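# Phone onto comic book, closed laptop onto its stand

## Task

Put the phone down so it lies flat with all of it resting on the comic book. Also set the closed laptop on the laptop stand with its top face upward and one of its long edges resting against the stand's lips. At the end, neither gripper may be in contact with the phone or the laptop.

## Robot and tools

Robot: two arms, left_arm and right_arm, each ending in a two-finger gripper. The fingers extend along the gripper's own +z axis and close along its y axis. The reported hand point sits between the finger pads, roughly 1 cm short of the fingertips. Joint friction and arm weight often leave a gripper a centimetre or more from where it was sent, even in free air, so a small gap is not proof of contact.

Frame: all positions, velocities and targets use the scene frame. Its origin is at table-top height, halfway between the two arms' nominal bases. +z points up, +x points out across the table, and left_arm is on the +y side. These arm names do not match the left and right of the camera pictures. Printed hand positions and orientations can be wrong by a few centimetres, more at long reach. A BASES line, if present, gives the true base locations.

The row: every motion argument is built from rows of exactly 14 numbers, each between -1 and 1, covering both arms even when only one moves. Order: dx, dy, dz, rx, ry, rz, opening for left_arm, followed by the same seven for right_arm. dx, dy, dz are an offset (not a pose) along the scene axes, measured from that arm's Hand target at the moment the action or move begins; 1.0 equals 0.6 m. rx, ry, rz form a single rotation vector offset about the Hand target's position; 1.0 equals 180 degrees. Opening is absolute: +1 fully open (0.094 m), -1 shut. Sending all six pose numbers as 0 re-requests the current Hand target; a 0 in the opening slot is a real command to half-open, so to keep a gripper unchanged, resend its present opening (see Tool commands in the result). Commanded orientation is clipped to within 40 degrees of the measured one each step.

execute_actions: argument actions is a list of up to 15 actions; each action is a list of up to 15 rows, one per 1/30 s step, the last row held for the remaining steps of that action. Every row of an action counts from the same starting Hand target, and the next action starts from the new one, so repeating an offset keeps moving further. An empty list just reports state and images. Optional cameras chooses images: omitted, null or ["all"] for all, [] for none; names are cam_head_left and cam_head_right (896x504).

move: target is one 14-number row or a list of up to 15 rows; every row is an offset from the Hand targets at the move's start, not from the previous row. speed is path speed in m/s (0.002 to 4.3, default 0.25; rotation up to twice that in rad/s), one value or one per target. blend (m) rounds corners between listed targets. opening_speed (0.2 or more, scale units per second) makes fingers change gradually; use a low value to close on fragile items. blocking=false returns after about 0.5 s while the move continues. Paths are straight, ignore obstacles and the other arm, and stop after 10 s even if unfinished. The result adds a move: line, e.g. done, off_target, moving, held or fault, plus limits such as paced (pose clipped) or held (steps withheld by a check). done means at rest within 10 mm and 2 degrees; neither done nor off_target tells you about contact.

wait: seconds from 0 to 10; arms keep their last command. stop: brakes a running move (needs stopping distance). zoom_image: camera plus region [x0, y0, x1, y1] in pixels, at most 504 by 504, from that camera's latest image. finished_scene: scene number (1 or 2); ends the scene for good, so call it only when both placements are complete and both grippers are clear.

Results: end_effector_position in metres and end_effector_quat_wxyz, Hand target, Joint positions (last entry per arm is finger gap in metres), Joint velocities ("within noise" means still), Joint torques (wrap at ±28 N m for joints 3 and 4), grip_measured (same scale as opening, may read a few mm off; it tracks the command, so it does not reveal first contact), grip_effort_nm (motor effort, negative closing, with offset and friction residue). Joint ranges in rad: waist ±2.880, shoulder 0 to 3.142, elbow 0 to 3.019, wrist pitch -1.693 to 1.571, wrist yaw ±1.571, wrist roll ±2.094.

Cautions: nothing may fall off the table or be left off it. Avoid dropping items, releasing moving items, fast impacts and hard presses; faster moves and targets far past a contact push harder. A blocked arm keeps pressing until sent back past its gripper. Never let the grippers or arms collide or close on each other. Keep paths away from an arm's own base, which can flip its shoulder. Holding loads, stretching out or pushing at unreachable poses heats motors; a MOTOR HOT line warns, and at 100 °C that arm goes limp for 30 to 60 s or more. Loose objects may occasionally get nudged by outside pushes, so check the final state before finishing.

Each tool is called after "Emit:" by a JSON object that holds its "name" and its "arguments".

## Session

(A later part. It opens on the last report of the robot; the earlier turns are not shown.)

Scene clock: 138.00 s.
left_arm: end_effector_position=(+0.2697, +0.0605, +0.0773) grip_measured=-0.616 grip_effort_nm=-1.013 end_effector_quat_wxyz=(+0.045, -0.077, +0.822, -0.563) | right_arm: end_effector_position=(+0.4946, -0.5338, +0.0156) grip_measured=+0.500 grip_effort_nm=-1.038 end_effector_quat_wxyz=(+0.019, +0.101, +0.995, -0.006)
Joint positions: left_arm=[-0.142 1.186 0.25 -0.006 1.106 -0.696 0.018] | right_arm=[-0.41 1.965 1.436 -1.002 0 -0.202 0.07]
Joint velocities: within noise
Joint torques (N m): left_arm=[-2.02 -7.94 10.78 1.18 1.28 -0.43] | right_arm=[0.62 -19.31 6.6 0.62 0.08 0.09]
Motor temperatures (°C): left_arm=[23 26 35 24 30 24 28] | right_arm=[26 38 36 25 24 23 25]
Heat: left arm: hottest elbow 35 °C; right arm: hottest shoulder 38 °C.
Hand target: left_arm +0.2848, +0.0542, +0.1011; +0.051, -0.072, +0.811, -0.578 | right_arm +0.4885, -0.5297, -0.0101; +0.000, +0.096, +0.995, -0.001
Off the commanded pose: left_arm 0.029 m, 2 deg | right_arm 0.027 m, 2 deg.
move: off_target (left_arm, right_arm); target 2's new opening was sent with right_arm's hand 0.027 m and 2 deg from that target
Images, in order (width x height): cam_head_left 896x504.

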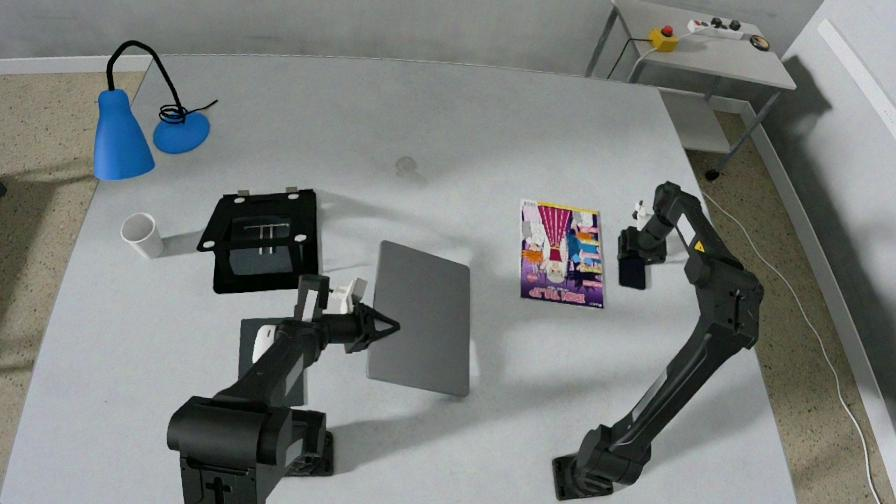

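Emit:
{"name": "move", "arguments": {"target": [[0,0,0,0,0,0,-1,0,0,0.17,0,0,0,0.3],[0,0,0,0,0,0,-1,0.041,0.335,0.17,0,0,0.017,0.3],[0,0,0,0,0,0,-1,0.041,0.335,0.08,0,0,0.017,0.3]], "speed": 0.15, "cameras": ["cam_head_left", "cam_head_right"]}}

Emit:
{"name": "zoom_image", "arguments": {"camera": "cam_head_left", "region": [500, 180, 640, 320]}}

Emit:
{"name": "zoom_image", "arguments": {"camera": "cam_head_right", "region": [510, 180, 650, 320]}}

Scene clock: 144.10 s.
left_arm: end_effector_position=(+0.2697, +0.0605, +0.0773) grip_measured=-0.616 grip_effort_nm=-1.004 end_effector_quat_wxyz=(+0.045, -0.077, +0.822, -0.563) | right_arm: end_effector_position=(+0.5144, -0.3298, +0.0501) grip_measured=+0.499 grip_effort_nm=-1.033 end_effector_quat_wxyz=(+0.007, +0.067, +0.998, +0.000)
Joint positions: left_arm=[-0.142 1.186 0.25 -0.006 1.106 -0.696 0.018] | right_arm=[-0.042 1.877 1.401 -1.081 -0.001 0.097 0.07]
Joint velocities: within noise
Joint torques (N m): left_arm=[-1.67 -7.18 11.06 1.13 1.33 -0.43] | right_arm=[0.56 -19.66 7.34 0.53 0.12 0.25]
Motor temperatures (°C): left_arm=[23 26 35 24 30 24 28] | right_arm=[26 38 36 25 24 23 25]
Heat: left arm: hottest elbow 35 °C; right arm: hottest shoulder 38 °C.
Hand target: left_arm +0.2848, +0.0542, +0.1011; +0.051, -0.071, +0.811, -0.578 | right_arm +0.5131, -0.3289, +0.0378; +0.000, +0.070, +0.998, -0.001
Off the commanded pose: left_arm 0.029 m, 2 deg | right_arm 0.012 m, 1 deg.
move: off_target (left_arm, right_arm)

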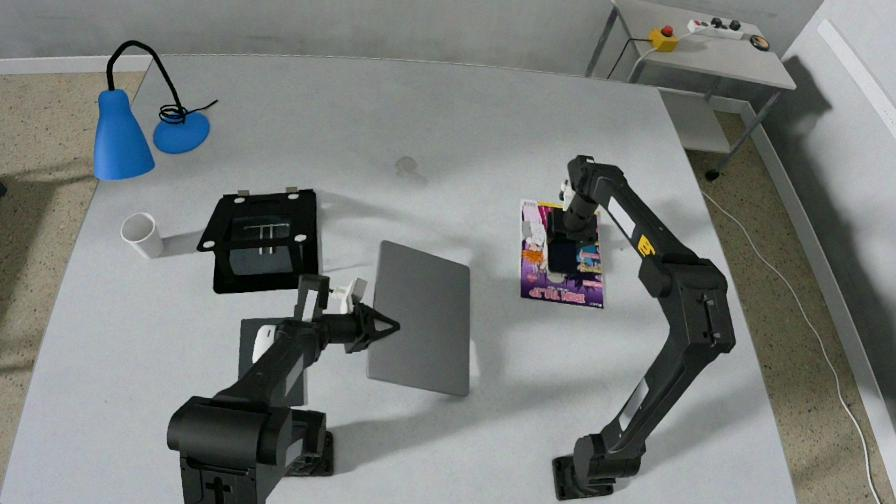

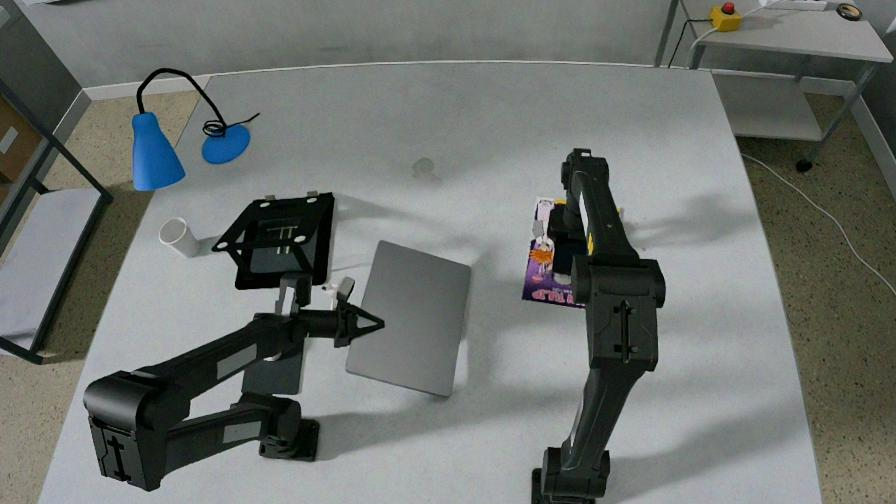

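Scaled by 3.600.

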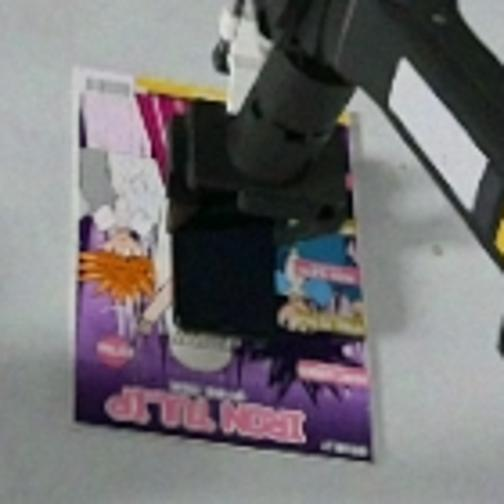

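Scaled by 3.600.

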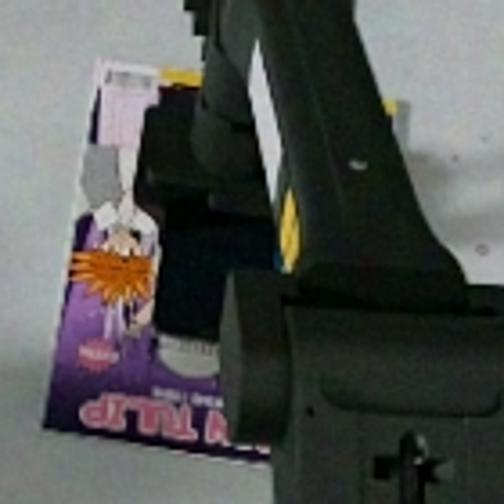

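Emit:
{"name": "move", "arguments": {"target": [[0,0,0,0,0,0,-1,0,0,-0.058,0,0,0,0.3]], "speed": 0.05, "cameras": ["cam_head_left"]}}

Emit:
{"name": "zoom_image", "arguments": {"camera": "cam_head_left", "region": [500, 180, 640, 320]}}

Scene clock: 149.40 s.
left_arm: end_effector_position=(+0.2697, +0.0605, +0.0773) grip_measured=-0.616 grip_effort_nm=-1.009 end_effector_quat_wxyz=(+0.045, -0.077, +0.822, -0.563) | right_arm: end_effector_position=(+0.5166, -0.3300, +0.0196) grip_measured=+0.499 grip_effort_nm=-1.038 end_effector_quat_wxyz=(+0.011, +0.067, +0.998, +0.000)
Joint positions: left_arm=[-0.142 1.186 0.25 -0.006 1.106 -0.696 0.018] | right_arm=[-0.042 1.916 1.37 -1.003 0 0.098 0.07]
Joint velocities: within noise
Joint torques (N m): left_arm=[-2.37 -7.88 10.89 1.13 1.32 -0.45] | right_arm=[0.5 -19.96 6.89 0.64 0.13 0.21]
Motor temperatures (°C): left_arm=[23 26 35 24 30 24 28] | right_arm=[26 38 36 25 24 23 26]
Heat: left arm: hottest elbow 35 °C; right arm: hottest shoulder 38 °C.
Hand target: left_arm +0.2848, +0.0542, +0.1011; +0.051, -0.071, +0.811, -0.578 | right_arm +0.5131, -0.3289, +0.0031; +0.000, +0.070, +0.998, -0.001
Off the commanded pose: left_arm 0.029 m, 2 deg | right_arm 0.017 m, 1 deg.
move: off_target (left_arm, right_arm)
Images, in order (width x height): cam_head_left 896x504.

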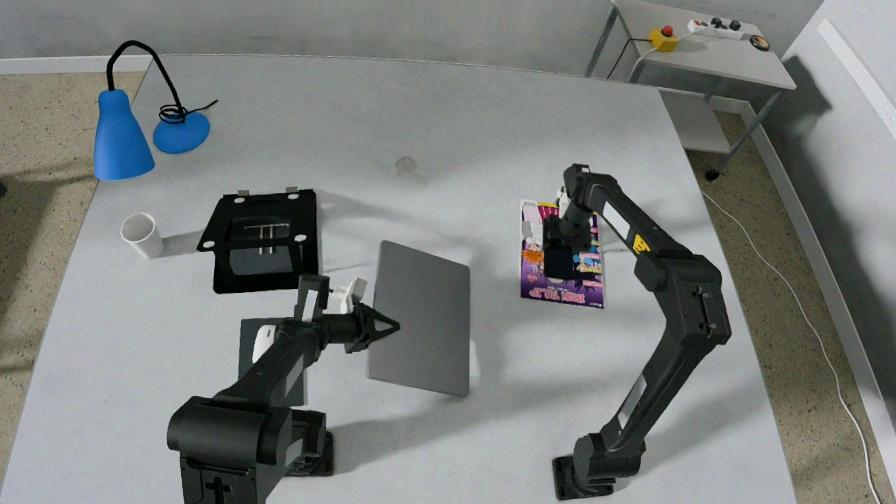

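Scaled by 3.600.

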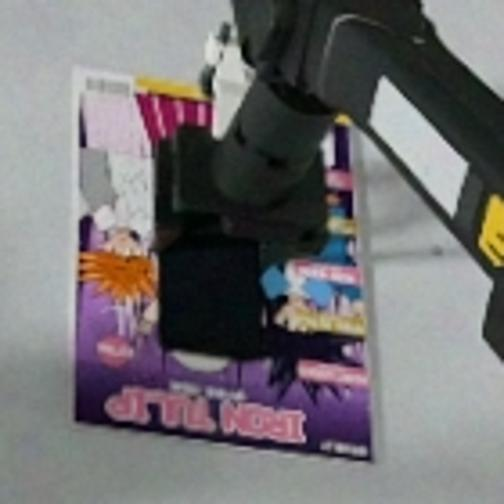

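Emit:
{"name": "move", "arguments": {"target": [[0.125,-0.024,0.38,-0.082,-0.0145,0,-1,0,0,0.02,0,0,0,0.9],[0.125,-0.024,0.40,-0.082,-0.0145,0,-1,0,0,0.25,0,0,0,0.9]], "speed": [0.11, 0.2], "opening_speed": 0.4}}

Emit:
{"name": "zoom_image", "arguments": {"camera": "cam_head_left", "region": [500, 180, 640, 320]}}

Scene clock: 160.83 s.
left_arm: end_effector_position=(+0.3168, +0.0469, +0.2277) grip_measured=-0.631 grip_effort_nm=-1.009 end_effector_quat_wxyz=(-0.036, -0.174, +0.746, -0.642) | right_arm: end_effector_position=(+0.4974, -0.3293, +0.1392) grip_measured=+0.899 grip_effort_nm=0.061 end_effector_quat_wxyz=(-0.016, +0.067, +0.998, -0.001)
Joint positions: left_arm=[-0.14 0.96 0.461 -0.059 1.239 -1.321 0.017] | right_arm=[-0.042 1.778 1.508 -1.332 0 0.098 0.089]
Joint velocities: within noise
Joint torques (N m): left_arm=[-0.56 -9.99 26.59 3.34 1.96 0.23] | right_arm=[0.56 -19.78 11.96 -0.25 0.08 0.21]
Motor temperatures (°C): left_arm=[23 26 38 24 32 24 28] | right_arm=[26 38 36 25 24 23 26]
Heat: left arm: hottest elbow 38 °C; right arm: hottest shoulder 38 °C.
Hand target: left_arm +0.3598, +0.0398, +0.3412; +0.060, -0.064, +0.729, -0.679 | right_arm +0.5130, -0.3289, +0.1529; +0.000, +0.070, +0.998, -0.001
Off the commanded pose: left_arm 0.121 m, 17 deg | right_arm 0.021 m, 2 deg.
move: off_target (left_arm, right_arm)

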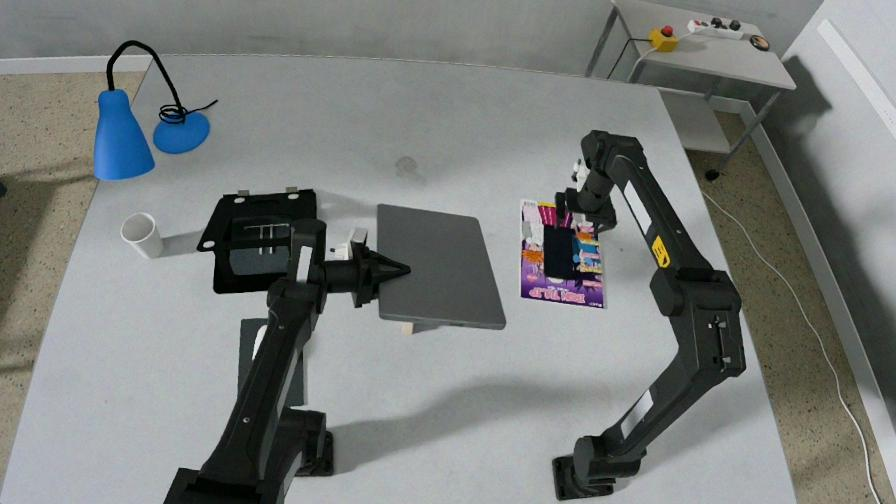

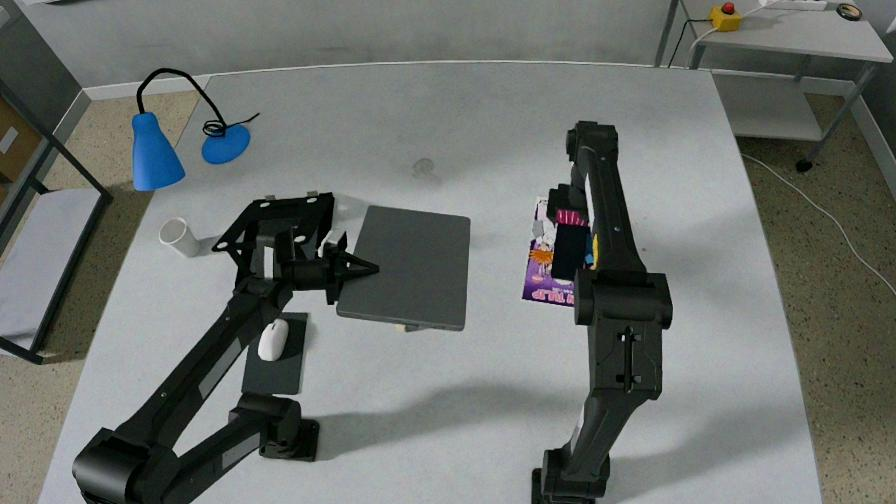

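Scaled by 3.600.

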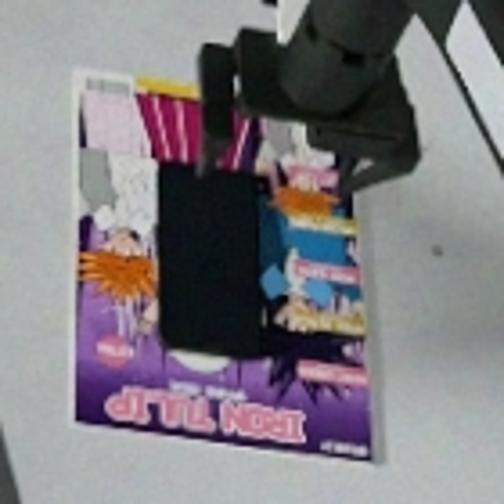

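Emit:
{"name": "move", "arguments": {"target": [[0.08,0.01,0.131,0,0.005,0.1,-1,-0.15,-0.12,0.15,0,0,0,0.9],[0.1,0.042,0.131,-0.0047,0.0193,0.35,-1,-0.3,-0.2,0.2,0,0,0,0.9]], "speed": 0.18}}

Scene clock: 182.87 s.
left_arm: end_effector_position=(+0.3934, +0.0845, +0.2568) grip_measured=-0.631 grip_effort_nm=-1.013 end_effector_quat_wxyz=(+0.324, -0.512, +0.670, -0.430) | right_arm: end_effector_position=(+0.3426, -0.4471, +0.2749) grip_measured=+0.899 grip_effort_nm=0.066 end_effector_quat_wxyz=(+0.007, +0.068, +0.998, -0.002)
Joint positions: left_arm=[-0.527 0.789 0.562 -0.217 -0.205 -1.674 0.017] | right_arm=[-0.359 1.364 1.379 -1.571 0.001 -0.218 0.089]
Joint velocities: within noise
Joint torques (N m): left_arm=[-2.67 -11.52 26.92 4.81 -0.54 0.27] | right_arm=[-0.32 -14.27 7.62 -0.17 0.04 0.16]
Motor temperatures (°C): left_arm=[23 26 55 24 33 24 29] | right_arm=[26 39 40 25 24 23 25]
Heat: left arm: hottest elbow 55 °C; right arm: hottest elbow 40 °C.
Hand target: left_arm +0.4198, +0.0650, +0.4197; +0.384, -0.456, +0.585, -0.550 | right_arm +0.3331, -0.4488, +0.2729; +0.000, +0.069, +0.998, -0.001
Off the commanded pose: left_arm 0.166 m, 19 deg | right_arm 0.010 m, 1 deg.
move: off_target (left_arm)

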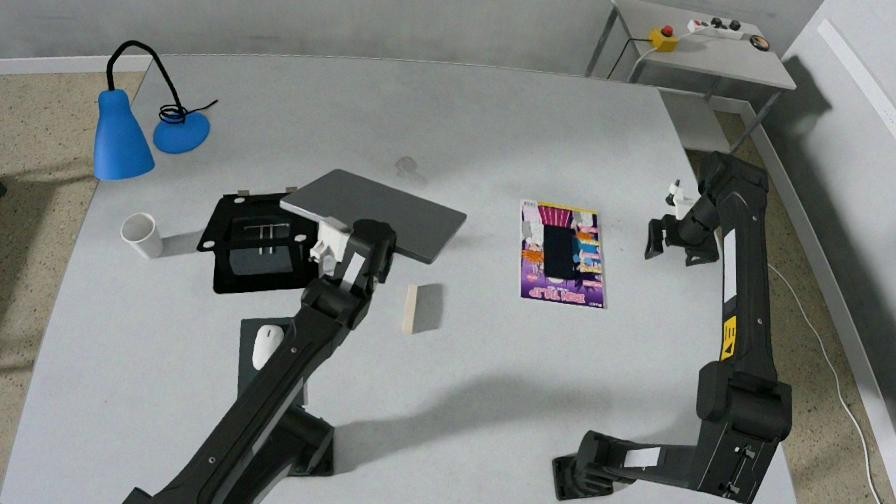

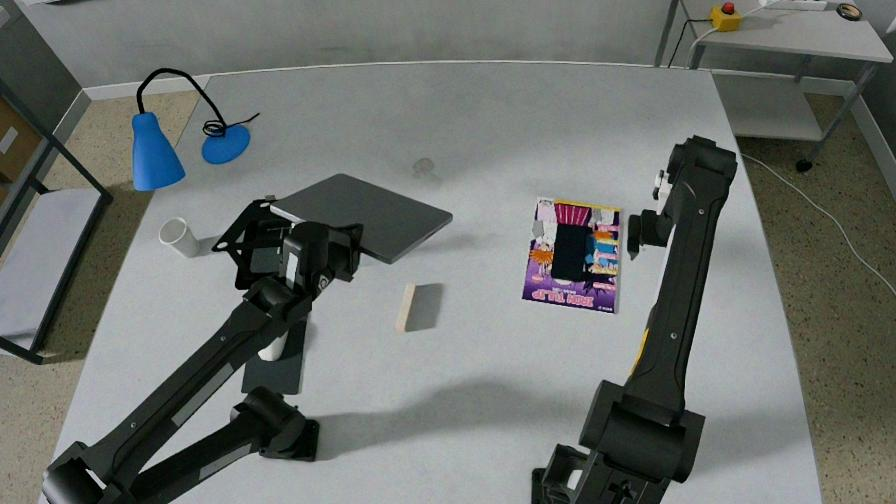

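Emit:
{"name": "move", "arguments": {"target": [[0.0,0.05,0.08,-0.005,0.0,0.05,-1,0,0,0,0,0,0,0.9],[0.017,0.342,0.08,-0.0033,0.0126,0.2343,-1,0,0,0,0,0,0,0.9]], "speed": 0.2}}

Emit:
{"name": "zoom_image", "arguments": {"camera": "cam_head_left", "region": [130, 80, 370, 310]}}

Emit:
{"name": "zoom_image", "arguments": {"camera": "cam_head_right", "region": [130, 80, 370, 310]}}

Scene clock: 193.27 s.
left_arm: end_effector_position=(+0.3942, +0.2648, +0.3007) grip_measured=-0.631 grip_effort_nm=-1.009 end_effector_quat_wxyz=(-0.484, +0.681, -0.485, +0.258) | right_arm: end_effector_position=(+0.3425, -0.4471, +0.2749) grip_measured=+0.899 grip_effort_nm=0.066 end_effector_quat_wxyz=(+0.007, +0.067, +0.998, -0.002)
Joint positions: left_arm=[-0.24 0.719 0.651 -0.439 -0.609 -1.75 0.017] | right_arm=[-0.359 1.364 1.379 -1.572 0.001 -0.219 0.089]
Joint velocities: within noise
Joint torques (N m): left_arm=[-0.62 -7.3 -25.31 4.18 -1.06 0.25] | right_arm=[-0.32 -14.27 7.62 -0.18 0.04 0.09]
Motor temperatures (°C): left_arm=[23 26 60 25 32 24 29] | right_arm=[26 37 40 25 24 23 25]
Heat: left arm: hottest elbow 60 °C; right arm: hottest elbow 40 °C.
Hand target: left_arm +0.4300, +0.2702, +0.4676; -0.543, +0.648, -0.386, +0.369 | right_arm +0.3330, -0.4488, +0.2729; -0.001, +0.070, +0.998, -0.001
Off the commanded pose: left_arm 0.171 m, 19 deg | right_arm 0.010 m, 1 deg.
move: off_target (left_arm)

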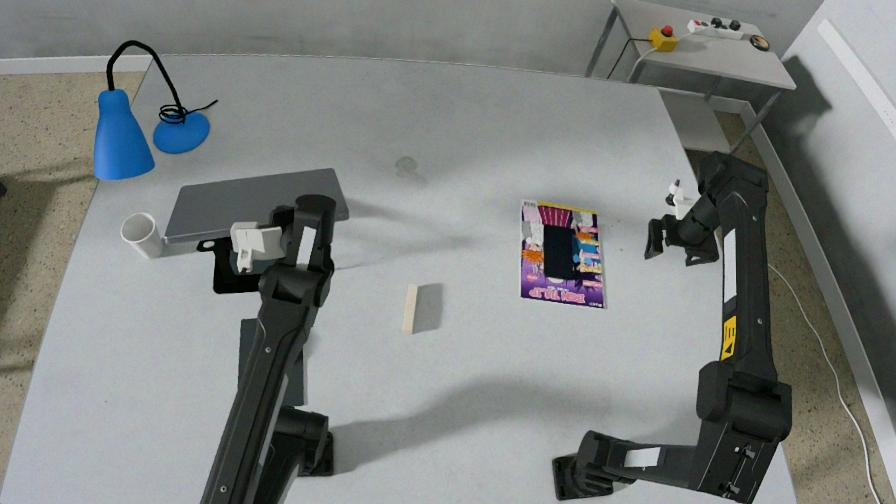

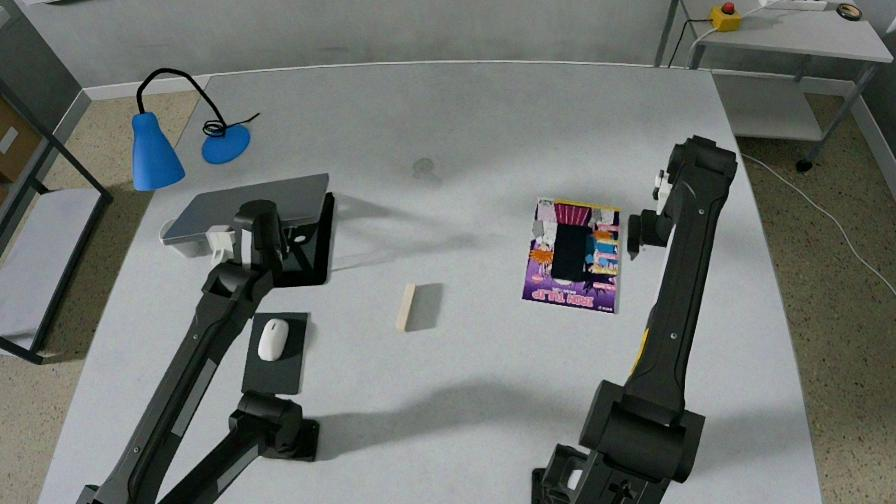

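Scaled by 2.100.

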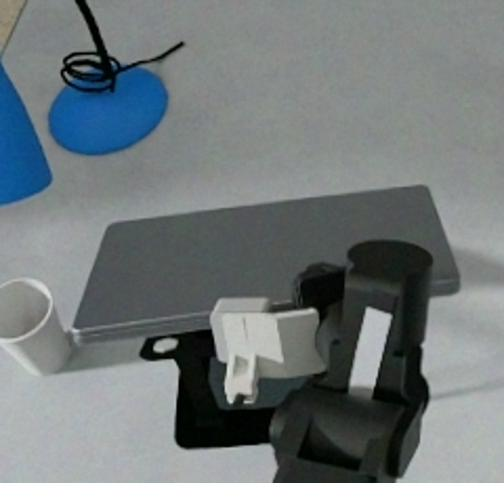

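Scaled by 2.100.

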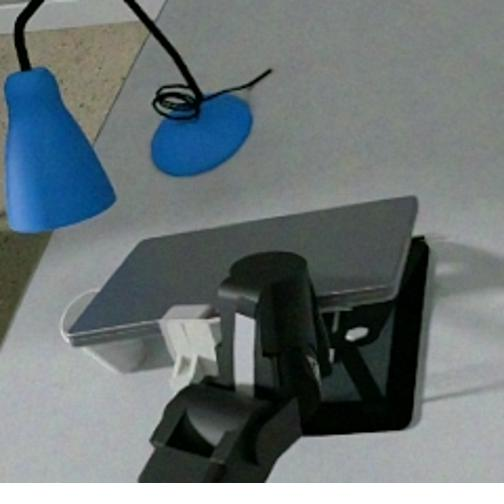

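Emit:
{"name": "move", "arguments": {"target": [0.1,0.02,-0.08,-0.004,0.033,-0.02,-1,0,0,0,0,0,0,0.9], "speed": 0.15}}

Emit:
{"name": "zoom_image", "arguments": {"camera": "cam_head_left", "region": [130, 80, 370, 310]}}

Emit:
{"name": "zoom_image", "arguments": {"camera": "cam_head_right", "region": [130, 80, 370, 310]}}

Scene clock: 210.80 s.
left_arm: end_effector_position=(+0.4218, +0.2756, +0.2465) grip_measured=-0.631 grip_effort_nm=-1.009 end_effector_quat_wxyz=(-0.417, +0.707, -0.522, +0.230) | right_arm: end_effector_position=(+0.3425, -0.4471, +0.2749) grip_measured=+0.899 grip_effort_nm=0.066 end_effector_quat_wxyz=(+0.007, +0.067, +0.998, -0.002)
Joint positions: left_arm=[-0.131 0.867 0.661 -0.441 -0.44 -1.75 0.017] | right_arm=[-0.359 1.364 1.379 -1.572 0.001 -0.219 0.089]
Joint velocities: within noise
Joint torques (N m): left_arm=[0.15 -10.81 -25.42 5.48 -1.04 0.36] | right_arm=[-0.44 -14.21 7.62 -0.13 0.04 0.09]
Motor temperatures (°C): left_arm=[22 26 73 25 31 24 29] | right_arm=[26 36 39 25 24 23 25]
Heat: left arm: hottest elbow 73 °C; right arm: hottest elbow 39 °C.
Hand target: left_arm +0.4900, +0.2823, +0.4196; -0.506, +0.657, -0.431, +0.354 | right_arm +0.3330, -0.4488, +0.2729; -0.001, +0.069, +0.998, -0.001
Off the commanded pose: left_arm 0.186 m, 21 deg | right_arm 0.010 m, 1 deg.
move: off_target (left_arm)

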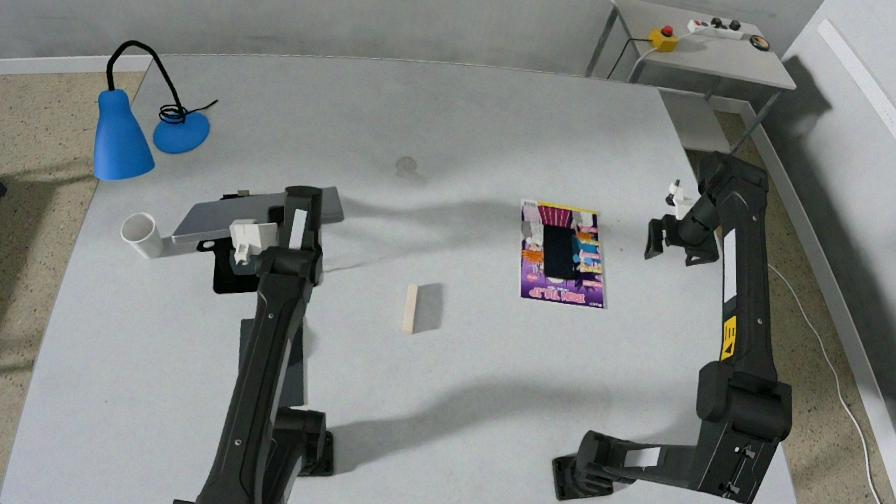

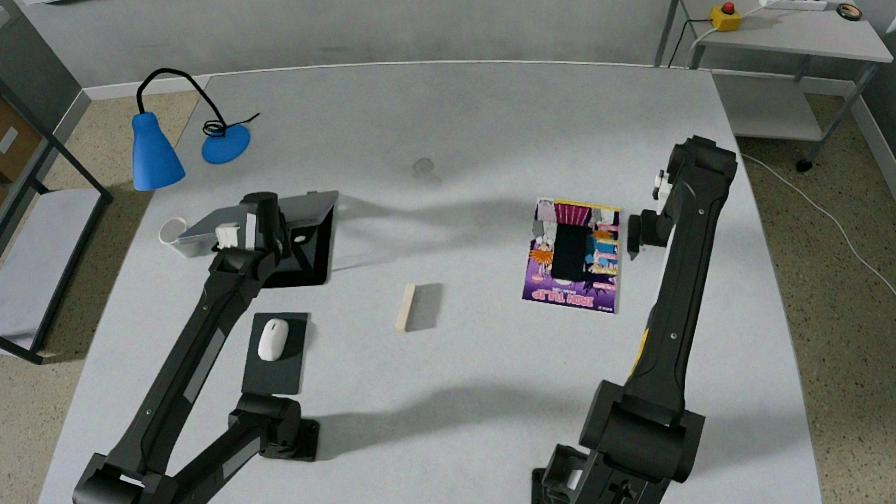

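Scaled by 2.100.

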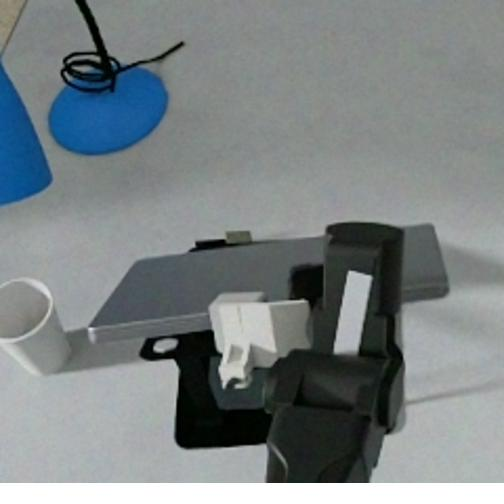

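Scaled by 2.100.

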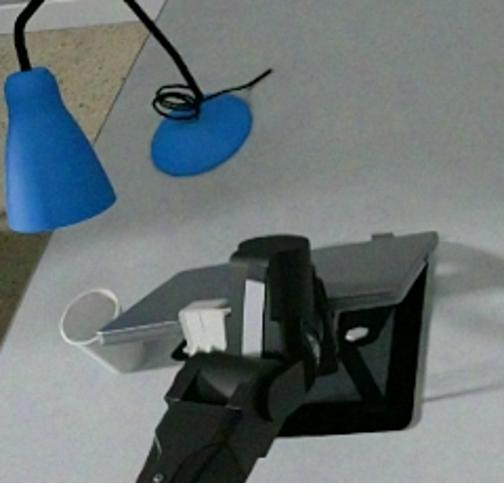

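Emit:
{"name": "move", "arguments": {"target": [0.0,0.004,-0.19,0,0,0,-1,0,0,0,0,0,0,0.9], "speed": 0.13, "cameras": ["cam_head_left"]}}

Emit:
{"name": "zoom_image", "arguments": {"camera": "cam_head_left", "region": [130, 150, 350, 310]}}

Scene clock: 216.03 s.
left_arm: end_effector_position=(+0.4618, +0.2774, +0.2048) grip_measured=-0.631 grip_effort_nm=-1.009 end_effector_quat_wxyz=(-0.438, +0.699, -0.495, +0.272) | right_arm: end_effector_position=(+0.3425, -0.4471, +0.2749) grip_measured=+0.899 grip_effort_nm=0.066 end_effector_quat_wxyz=(+0.007, +0.067, +0.998, -0.002)
Joint positions: left_arm=[-0.111 1.029 0.577 -0.086 -0.421 -1.75 0.017] | right_arm=[-0.359 1.364 1.379 -1.572 0.001 -0.219 0.089]
Joint velocities: within noise
Joint torques (N m): left_arm=[-0.44 -13.98 17.48 5.86 -0.91 0.44] | right_arm=[-0.38 -14.21 7.62 -0.14 0.04 0.09]
Motor temperatures (°C): left_arm=[22 26 73 25 31 24 29] | right_arm=[26 36 38 25 24 23 25]
Heat: left arm: hottest elbow 73 °C; right arm: hottest elbow 38 °C.
Hand target: left_arm +0.4901, +0.2846, +0.3057; -0.506, +0.657, -0.431, +0.354 | right_arm +0.3330, -0.4488, +0.2729; -0.001, +0.069, +0.998, -0.001
Off the commanded pose: left_arm 0.105 m, 15 deg | right_arm 0.010 m, 1 deg.
move: off_target (left_arm)
Images, in order (width x height): cam_head_left 896x504.

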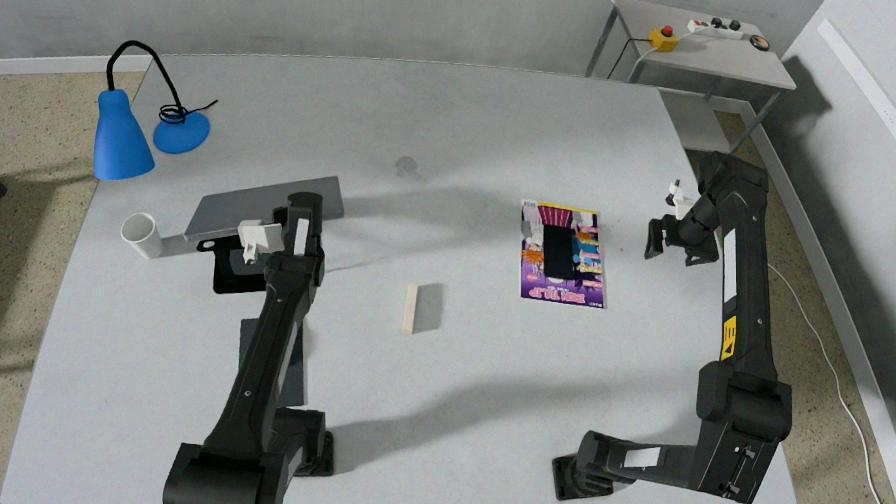

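Scaled by 2.291.

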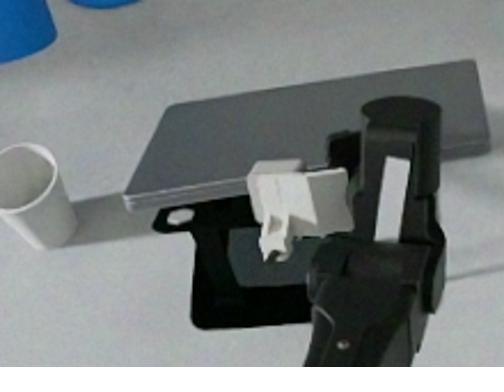

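Emit:
{"name": "move", "arguments": {"target": [-0.075,0.004,-0.15,0.022,0.022,-0.012,-1,0,0,0,0,0,0,0.9], "speed": 0.13, "cameras": ["cam_head_left"]}}

Emit:
{"name": "zoom_image", "arguments": {"camera": "cam_head_left", "region": [130, 150, 350, 310]}}

Scene clock: 224.13 s.
left_arm: end_effector_position=(+0.4334, +0.2792, +0.1623) grip_measured=-0.632 grip_effort_nm=-1.009 end_effector_quat_wxyz=(-0.458, +0.672, -0.506, +0.287) | right_arm: end_effector_position=(+0.3425, -0.4471, +0.2749) grip_measured=+0.899 grip_effort_nm=0.066 end_effector_quat_wxyz=(+0.007, +0.067, +0.998, -0.002)
Joint positions: left_arm=[-0.102 1.015 0.398 0.15 -0.397 -1.679 0.017] | right_arm=[-0.359 1.364 1.379 -1.572 0.001 -0.219 0.089]
Joint velocities: within noise
Joint torques (N m): left_arm=[-0.38 -10.75 12.03 4.41 -0.65 0.51] | right_arm=[-0.32 -14.27 7.6 -0.17 0.03 0.09]
Motor temperatures (°C): left_arm=[22 26 68 25 31 24 29] | right_arm=[26 35 38 25 24 23 25]
Heat: left arm: hottest elbow 68 °C; right arm: hottest elbow 38 °C.
Hand target: left_arm +0.4450, +0.2870, +0.2156; -0.507, +0.643, -0.473, +0.326 | right_arm +0.3330, -0.4488, +0.2729; -0.001, +0.069, +0.998, -0.001
Off the commanded pose: left_arm 0.055 m, 9 deg | right_arm 0.010 m, 1 deg.
move: off_target (left_arm)
Images, in order (width x height): cam_head_left 896x504.

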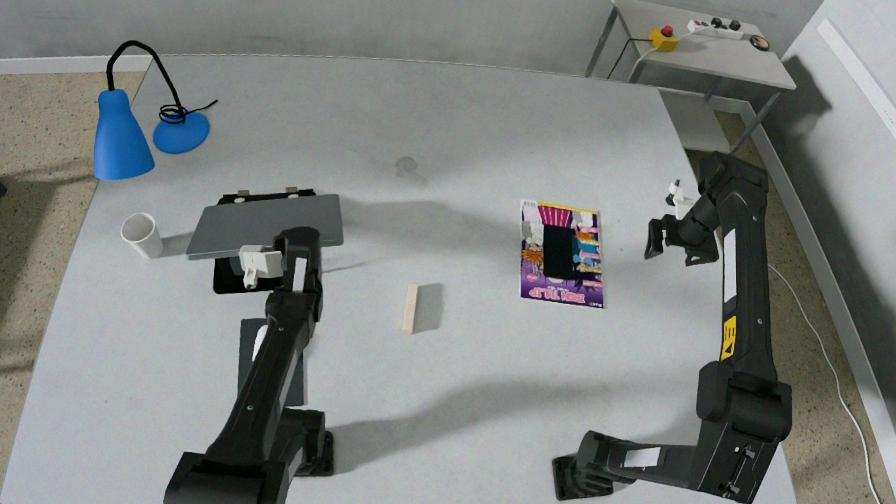

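Scaled by 2.291.

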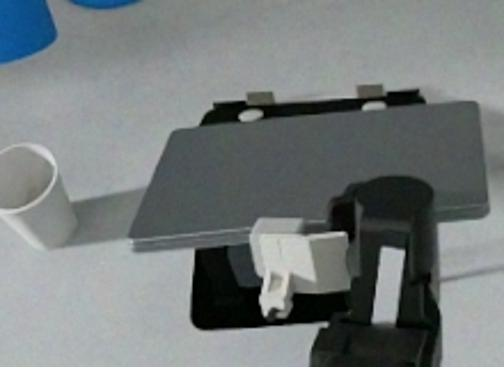

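Emit:
{"name": "move", "arguments": {"target": [[0.0,0.0,0.08,0.0,0.04,0,-1,0,0,0,0,0,0,0.9],[0.075,0.004,0.05,0.0,0.06,0,-1,0,0,0,0,0,0,0.9]], "speed": 0.12, "cameras": ["cam_head_left"]}}

Emit:
{"name": "zoom_image", "arguments": {"camera": "cam_head_left", "region": [130, 150, 350, 310]}}

Scene clock: 230.33 s.
left_arm: end_effector_position=(+0.4431, +0.2823, +0.1671) grip_measured=-0.635 grip_effort_nm=-1.013 end_effector_quat_wxyz=(-0.409, +0.694, -0.551, +0.217) | right_arm: end_effector_position=(+0.3425, -0.4471, +0.2749) grip_measured=+0.899 grip_effort_nm=0.061 end_effector_quat_wxyz=(+0.007, +0.067, +0.998, -0.002)
Joint positions: left_arm=[-0.087 1.04 0.548 -0.172 -0.381 -1.67 0.017] | right_arm=[-0.359 1.364 1.379 -1.572 0.001 -0.219 0.089]
Joint velocities: within noise
Joint torques (N m): left_arm=[-1.2 -7.94 21.39 2.63 -0.69 0.39] | right_arm=[-0.38 -14.21 7.62 -0.16 0.04 0.09]
Motor temperatures (°C): left_arm=[22 26 64 25 31 24 29] | right_arm=[26 35 38 25 24 23 25]
Heat: left arm: hottest elbow 64 °C; right arm: hottest elbow 38 °C.
Hand target: left_arm +0.4900, +0.2894, +0.2456; -0.460, +0.671, -0.519, +0.264 | right_arm +0.3330, -0.4488, +0.2729; -0.001, +0.069, +0.998, -0.001
Off the commanded pose: left_arm 0.092 m, 9 deg | right_arm 0.010 m, 1 deg.
move: off_target (left_arm)
Images, in order (width x height): cam_head_left 896x504.

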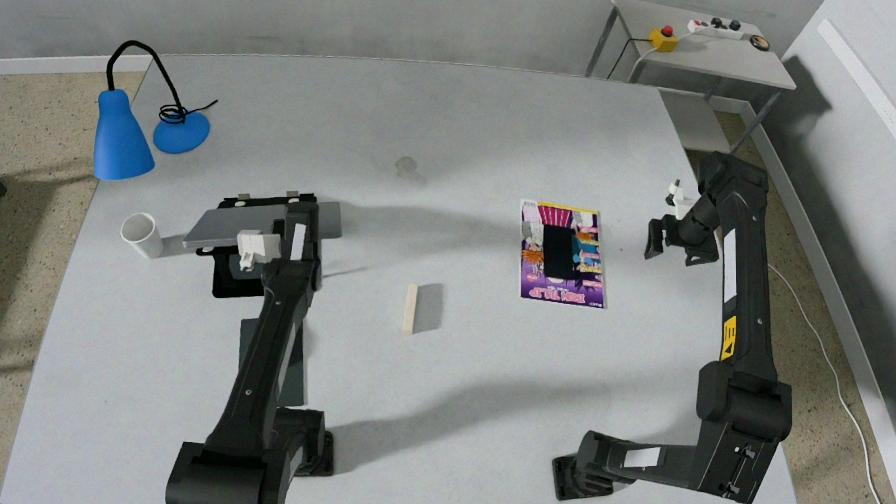

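Scaled by 2.291.

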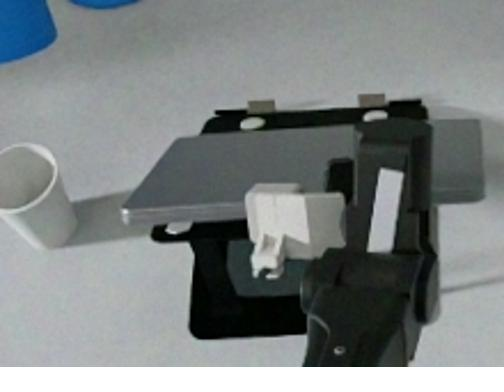

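Emit:
{"name": "move", "arguments": {"target": [[-0.025,0.0,-0.07,0.0,0.01,0,-1,0,0,0,0,0,0,0.9],[-0.05,0.0,-0.12,0.0,0.017,0,-1,0,0,0,0,0,0,0.9]], "speed": 0.08, "cameras": ["cam_head_left"]}}

Emit:
{"name": "zoom_image", "arguments": {"camera": "cam_head_left", "region": [130, 150, 350, 310]}}

Scene clock: 240.27 s.
left_arm: end_effector_position=(+0.4522, +0.2825, +0.1520) grip_measured=-0.635 grip_effort_nm=-1.009 end_effector_quat_wxyz=(-0.420, +0.690, -0.541, +0.234) | right_arm: end_effector_position=(+0.3425, -0.4471, +0.2749) grip_measured=+0.899 grip_effort_nm=0.061 end_effector_quat_wxyz=(+0.007, +0.067, +0.998, -0.002)
Joint positions: left_arm=[-0.084 1.097 0.511 -0.031 -0.378 -1.67 0.017] | right_arm=[-0.359 1.364 1.379 -1.572 0.001 -0.219 0.089]
Joint velocities: within noise
Joint torques (N m): left_arm=[-0.26 -9.17 10.92 3.04 -0.55 0.4] | right_arm=[-0.38 -14.21 7.64 -0.14 0.04 0.09]
Motor temperatures (°C): left_arm=[22 26 61 25 30 24 29] | right_arm=[26 35 38 25 24 23 25]
Heat: left arm: hottest elbow 61 °C; right arm: hottest elbow 38 °C.
Hand target: left_arm +0.4600, +0.2894, +0.1736; -0.446, +0.677, -0.531, +0.246 | right_arm +0.3330, -0.4488, +0.2729; -0.001, +0.069, +0.998, -0.001
Off the commanded pose: left_arm 0.024 m, 4 deg | right_arm 0.010 m, 1 deg.
move: off_target (left_arm)
Images, in order (width x height): cam_head_left 896x504.

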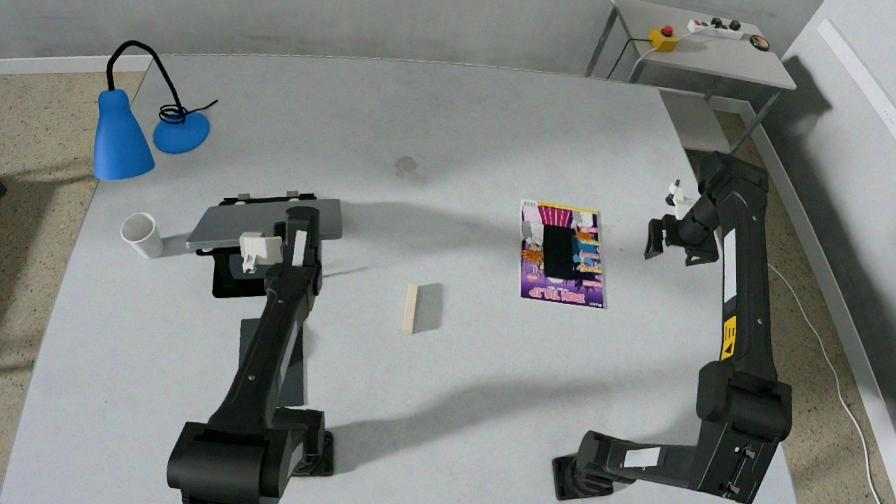

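Scaled by 2.291.

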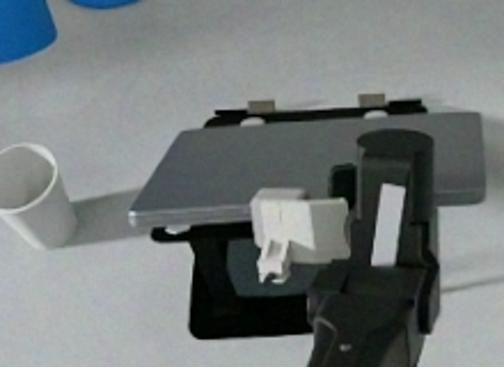

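Emit:
{"name": "move", "arguments": {"target": [[0.0,0.0,-0.04,0.0,-0.012,0,-1,0,0,0,0,0,0,0.9]], "speed": 0.06, "cameras": ["cam_head_left"]}}

Emit:
{"name": "zoom_image", "arguments": {"camera": "cam_head_left", "region": [130, 150, 350, 310]}}

Scene clock: 244.60 s.
left_arm: end_effector_position=(+0.4585, +0.2816, +0.1499) grip_measured=-0.635 grip_effort_nm=-1.009 end_effector_quat_wxyz=(-0.438, +0.683, -0.520, +0.266) | right_arm: end_effector_position=(+0.3425, -0.4471, +0.2749) grip_measured=+0.899 grip_effort_nm=0.066 end_effector_quat_wxyz=(+0.007, +0.067, +0.998, -0.002)
Joint positions: left_arm=[-0.084 1.127 0.473 0.119 -0.375 -1.68 0.017] | right_arm=[-0.359 1.364 1.379 -1.572 0.001 -0.219 0.089]
Joint velocities: within noise
Joint torques (N m): left_arm=[-0.91 -6.36 8.61 3.28 -0.67 0.45] | right_arm=[-0.38 -14.27 7.65 -0.16 0.04 0.09]
Motor temperatures (°C): left_arm=[22 26 59 25 30 24 29] | right_arm=[26 35 38 25 24 23 25]
Heat: left arm: hottest elbow 59 °C; right arm: hottest elbow 38 °C.
Hand target: left_arm +0.4601, +0.2894, +0.1497; -0.456, +0.673, -0.522, +0.259 | right_arm +0.3330, -0.4488, +0.2729; -0.001, +0.069, +0.998, -0.001
Off the commanded pose: left_arm 0.008 m, 3 deg | right_arm 0.010 m, 1 deg.
move: off_target (left_arm)
Images, in order (width x height): cam_head_left 896x504.

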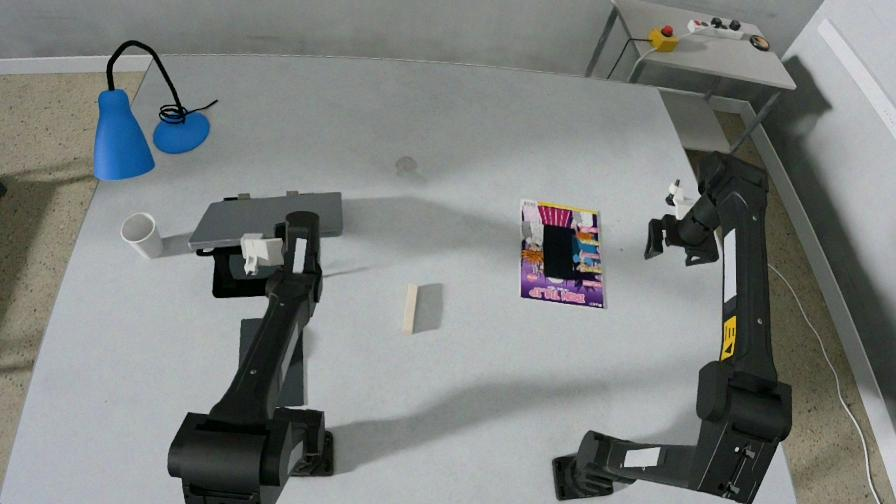

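Scaled by 2.291.

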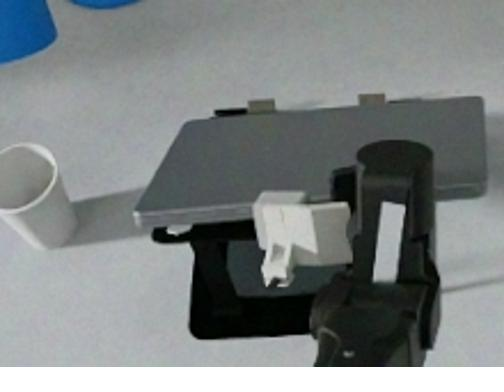

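Emit:
{"name": "move", "arguments": {"target": [[-0.012,0.0,0.012,0.0,0.02,0,-1,0,0,0,0,0,0,0.9]], "speed": 0.06, "cameras": ["cam_head_left"]}}

Emit:
{"name": "zoom_image", "arguments": {"camera": "cam_head_left", "region": [130, 150, 350, 310]}}

Scene clock: 249.57 s.
left_arm: end_effector_position=(+0.4526, +0.2816, +0.1466) grip_measured=-0.637 grip_effort_nm=-1.004 end_effector_quat_wxyz=(-0.426, +0.689, -0.530, +0.252) | right_arm: end_effector_position=(+0.3425, -0.4471, +0.2749) grip_measured=+0.899 grip_effort_nm=0.066 end_effector_quat_wxyz=(+0.007, +0.067, +0.998, -0.002)
Joint positions: left_arm=[-0.084 1.111 0.481 0.049 -0.371 -1.683 0.017] | right_arm=[-0.359 1.364 1.379 -1.572 0.001 -0.219 0.089]
Joint velocities: within noise
Joint torques (N m): left_arm=[-0.62 -8.59 10.99 0.72 -0.72 0.53] | right_arm=[-0.44 -14.21 7.61 -0.16 0.03 0.08]
Motor temperatures (°C): left_arm=[22 26 57 25 30 24 29] | right_arm=[26 35 38 25 24 23 25]
Heat: left arm: hottest elbow 57 °C; right arm: hottest elbow 38 °C.
Hand target: left_arm +0.4528, +0.2893, +0.1567; -0.439, +0.680, -0.536, +0.237 | right_arm +0.3330, -0.4488, +0.2729; -0.001, +0.069, +0.998, -0.001
Off the commanded pose: left_arm 0.013 m, 3 deg | right_arm 0.010 m, 1 deg.
move: off_target (left_arm)
Images, in order (width x height): cam_head_left 896x504.

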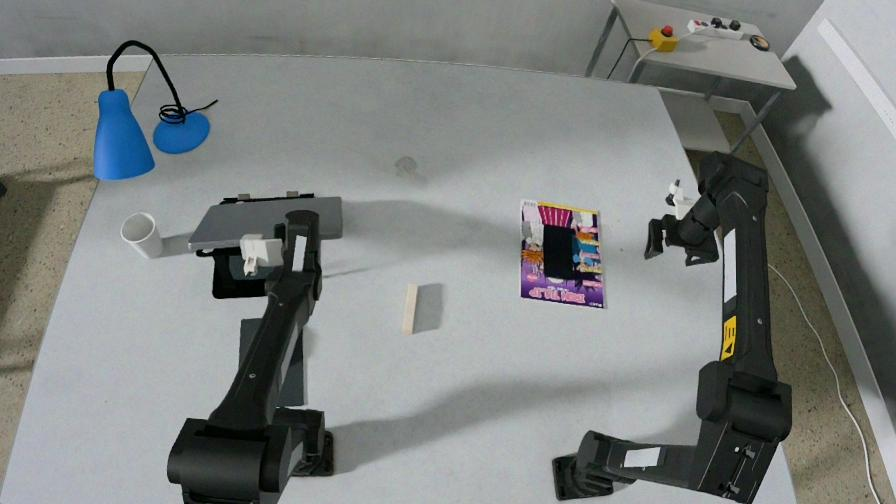

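Scaled by 2.291.

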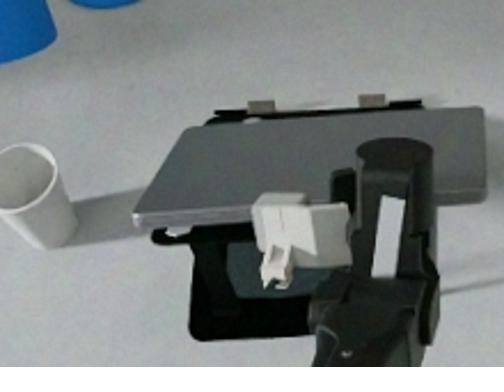

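Emit:
{"name": "move", "arguments": {"target": [[0,0,-0.004,0,0,0,-1,0,0,0,0,0,0,0.9],[0,0,-0.008,0,0,0,-0.35,0,0,0,0,0,0,0.9]], "speed": 0.05, "opening_speed": 0.2, "cameras": ["cam_head_left"]}}

Emit:
{"name": "zoom_image", "arguments": {"camera": "cam_head_left", "region": [130, 150, 350, 310]}}

Scene clock: 257.60 s.
left_arm: end_effector_position=(+0.4545, +0.2823, +0.1531) grip_measured=-0.354 grip_effort_nm=0.193 end_effector_quat_wxyz=(-0.433, +0.686, -0.525, +0.257) | right_arm: end_effector_position=(+0.3425, -0.4471, +0.2749) grip_measured=+0.899 grip_effort_nm=0.071 end_effector_quat_wxyz=(+0.007, +0.067, +0.998, -0.002)
Joint positions: left_arm=[-0.084 1.104 0.484 0.06 -0.377 -1.68 0.03] | right_arm=[-0.359 1.364 1.379 -1.572 0.001 -0.219 0.089]
Joint velocities: within noise
Joint torques (N m): left_arm=[-0.03 -7.82 9.95 1.03 -0.51 0.43] | right_arm=[-0.32 -14.27 7.61 -0.17 0.03 0.09]
Motor temperatures (°C): left_arm=[22 26 54 24 30 24 29] | right_arm=[26 35 38 25 24 23 25]
Heat: left arm: hottest elbow 54 °C; right arm: hottest elbow 38 °C.
Hand target: left_arm +0.4528, +0.2893, +0.1521; -0.439, +0.680, -0.536, +0.238 | right_arm +0.3330, -0.4488, +0.2729; -0.001, +0.069, +0.998, -0.001
Off the commanded pose: left_arm 0.007 m, 3 deg | right_arm 0.010 m, 1 deg.
move: off_target (left_arm); target 2's new opening was sent with left_arm's hand 0.009 m and 3 deg from that target
Images, in order (width x height): cam_head_left 896x504.

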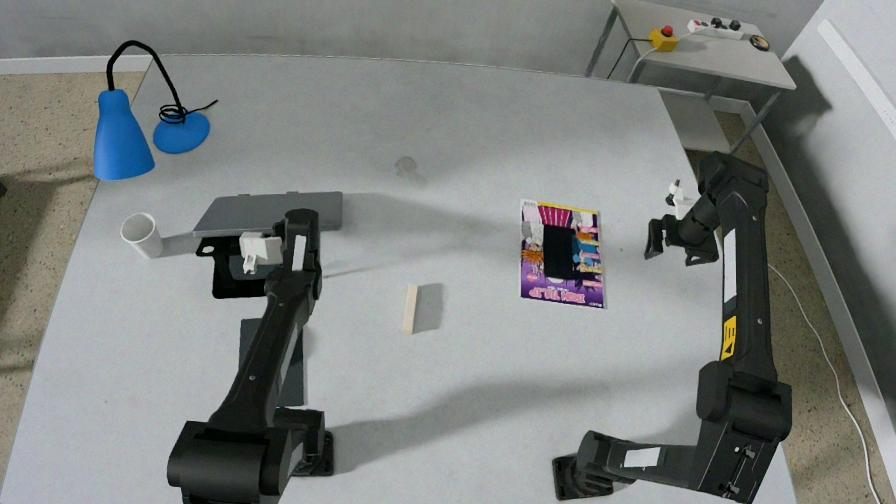

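Scaled by 2.291.

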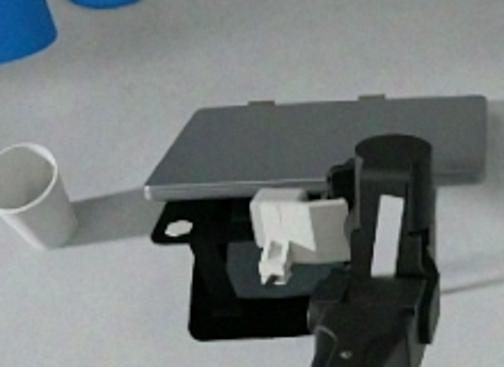

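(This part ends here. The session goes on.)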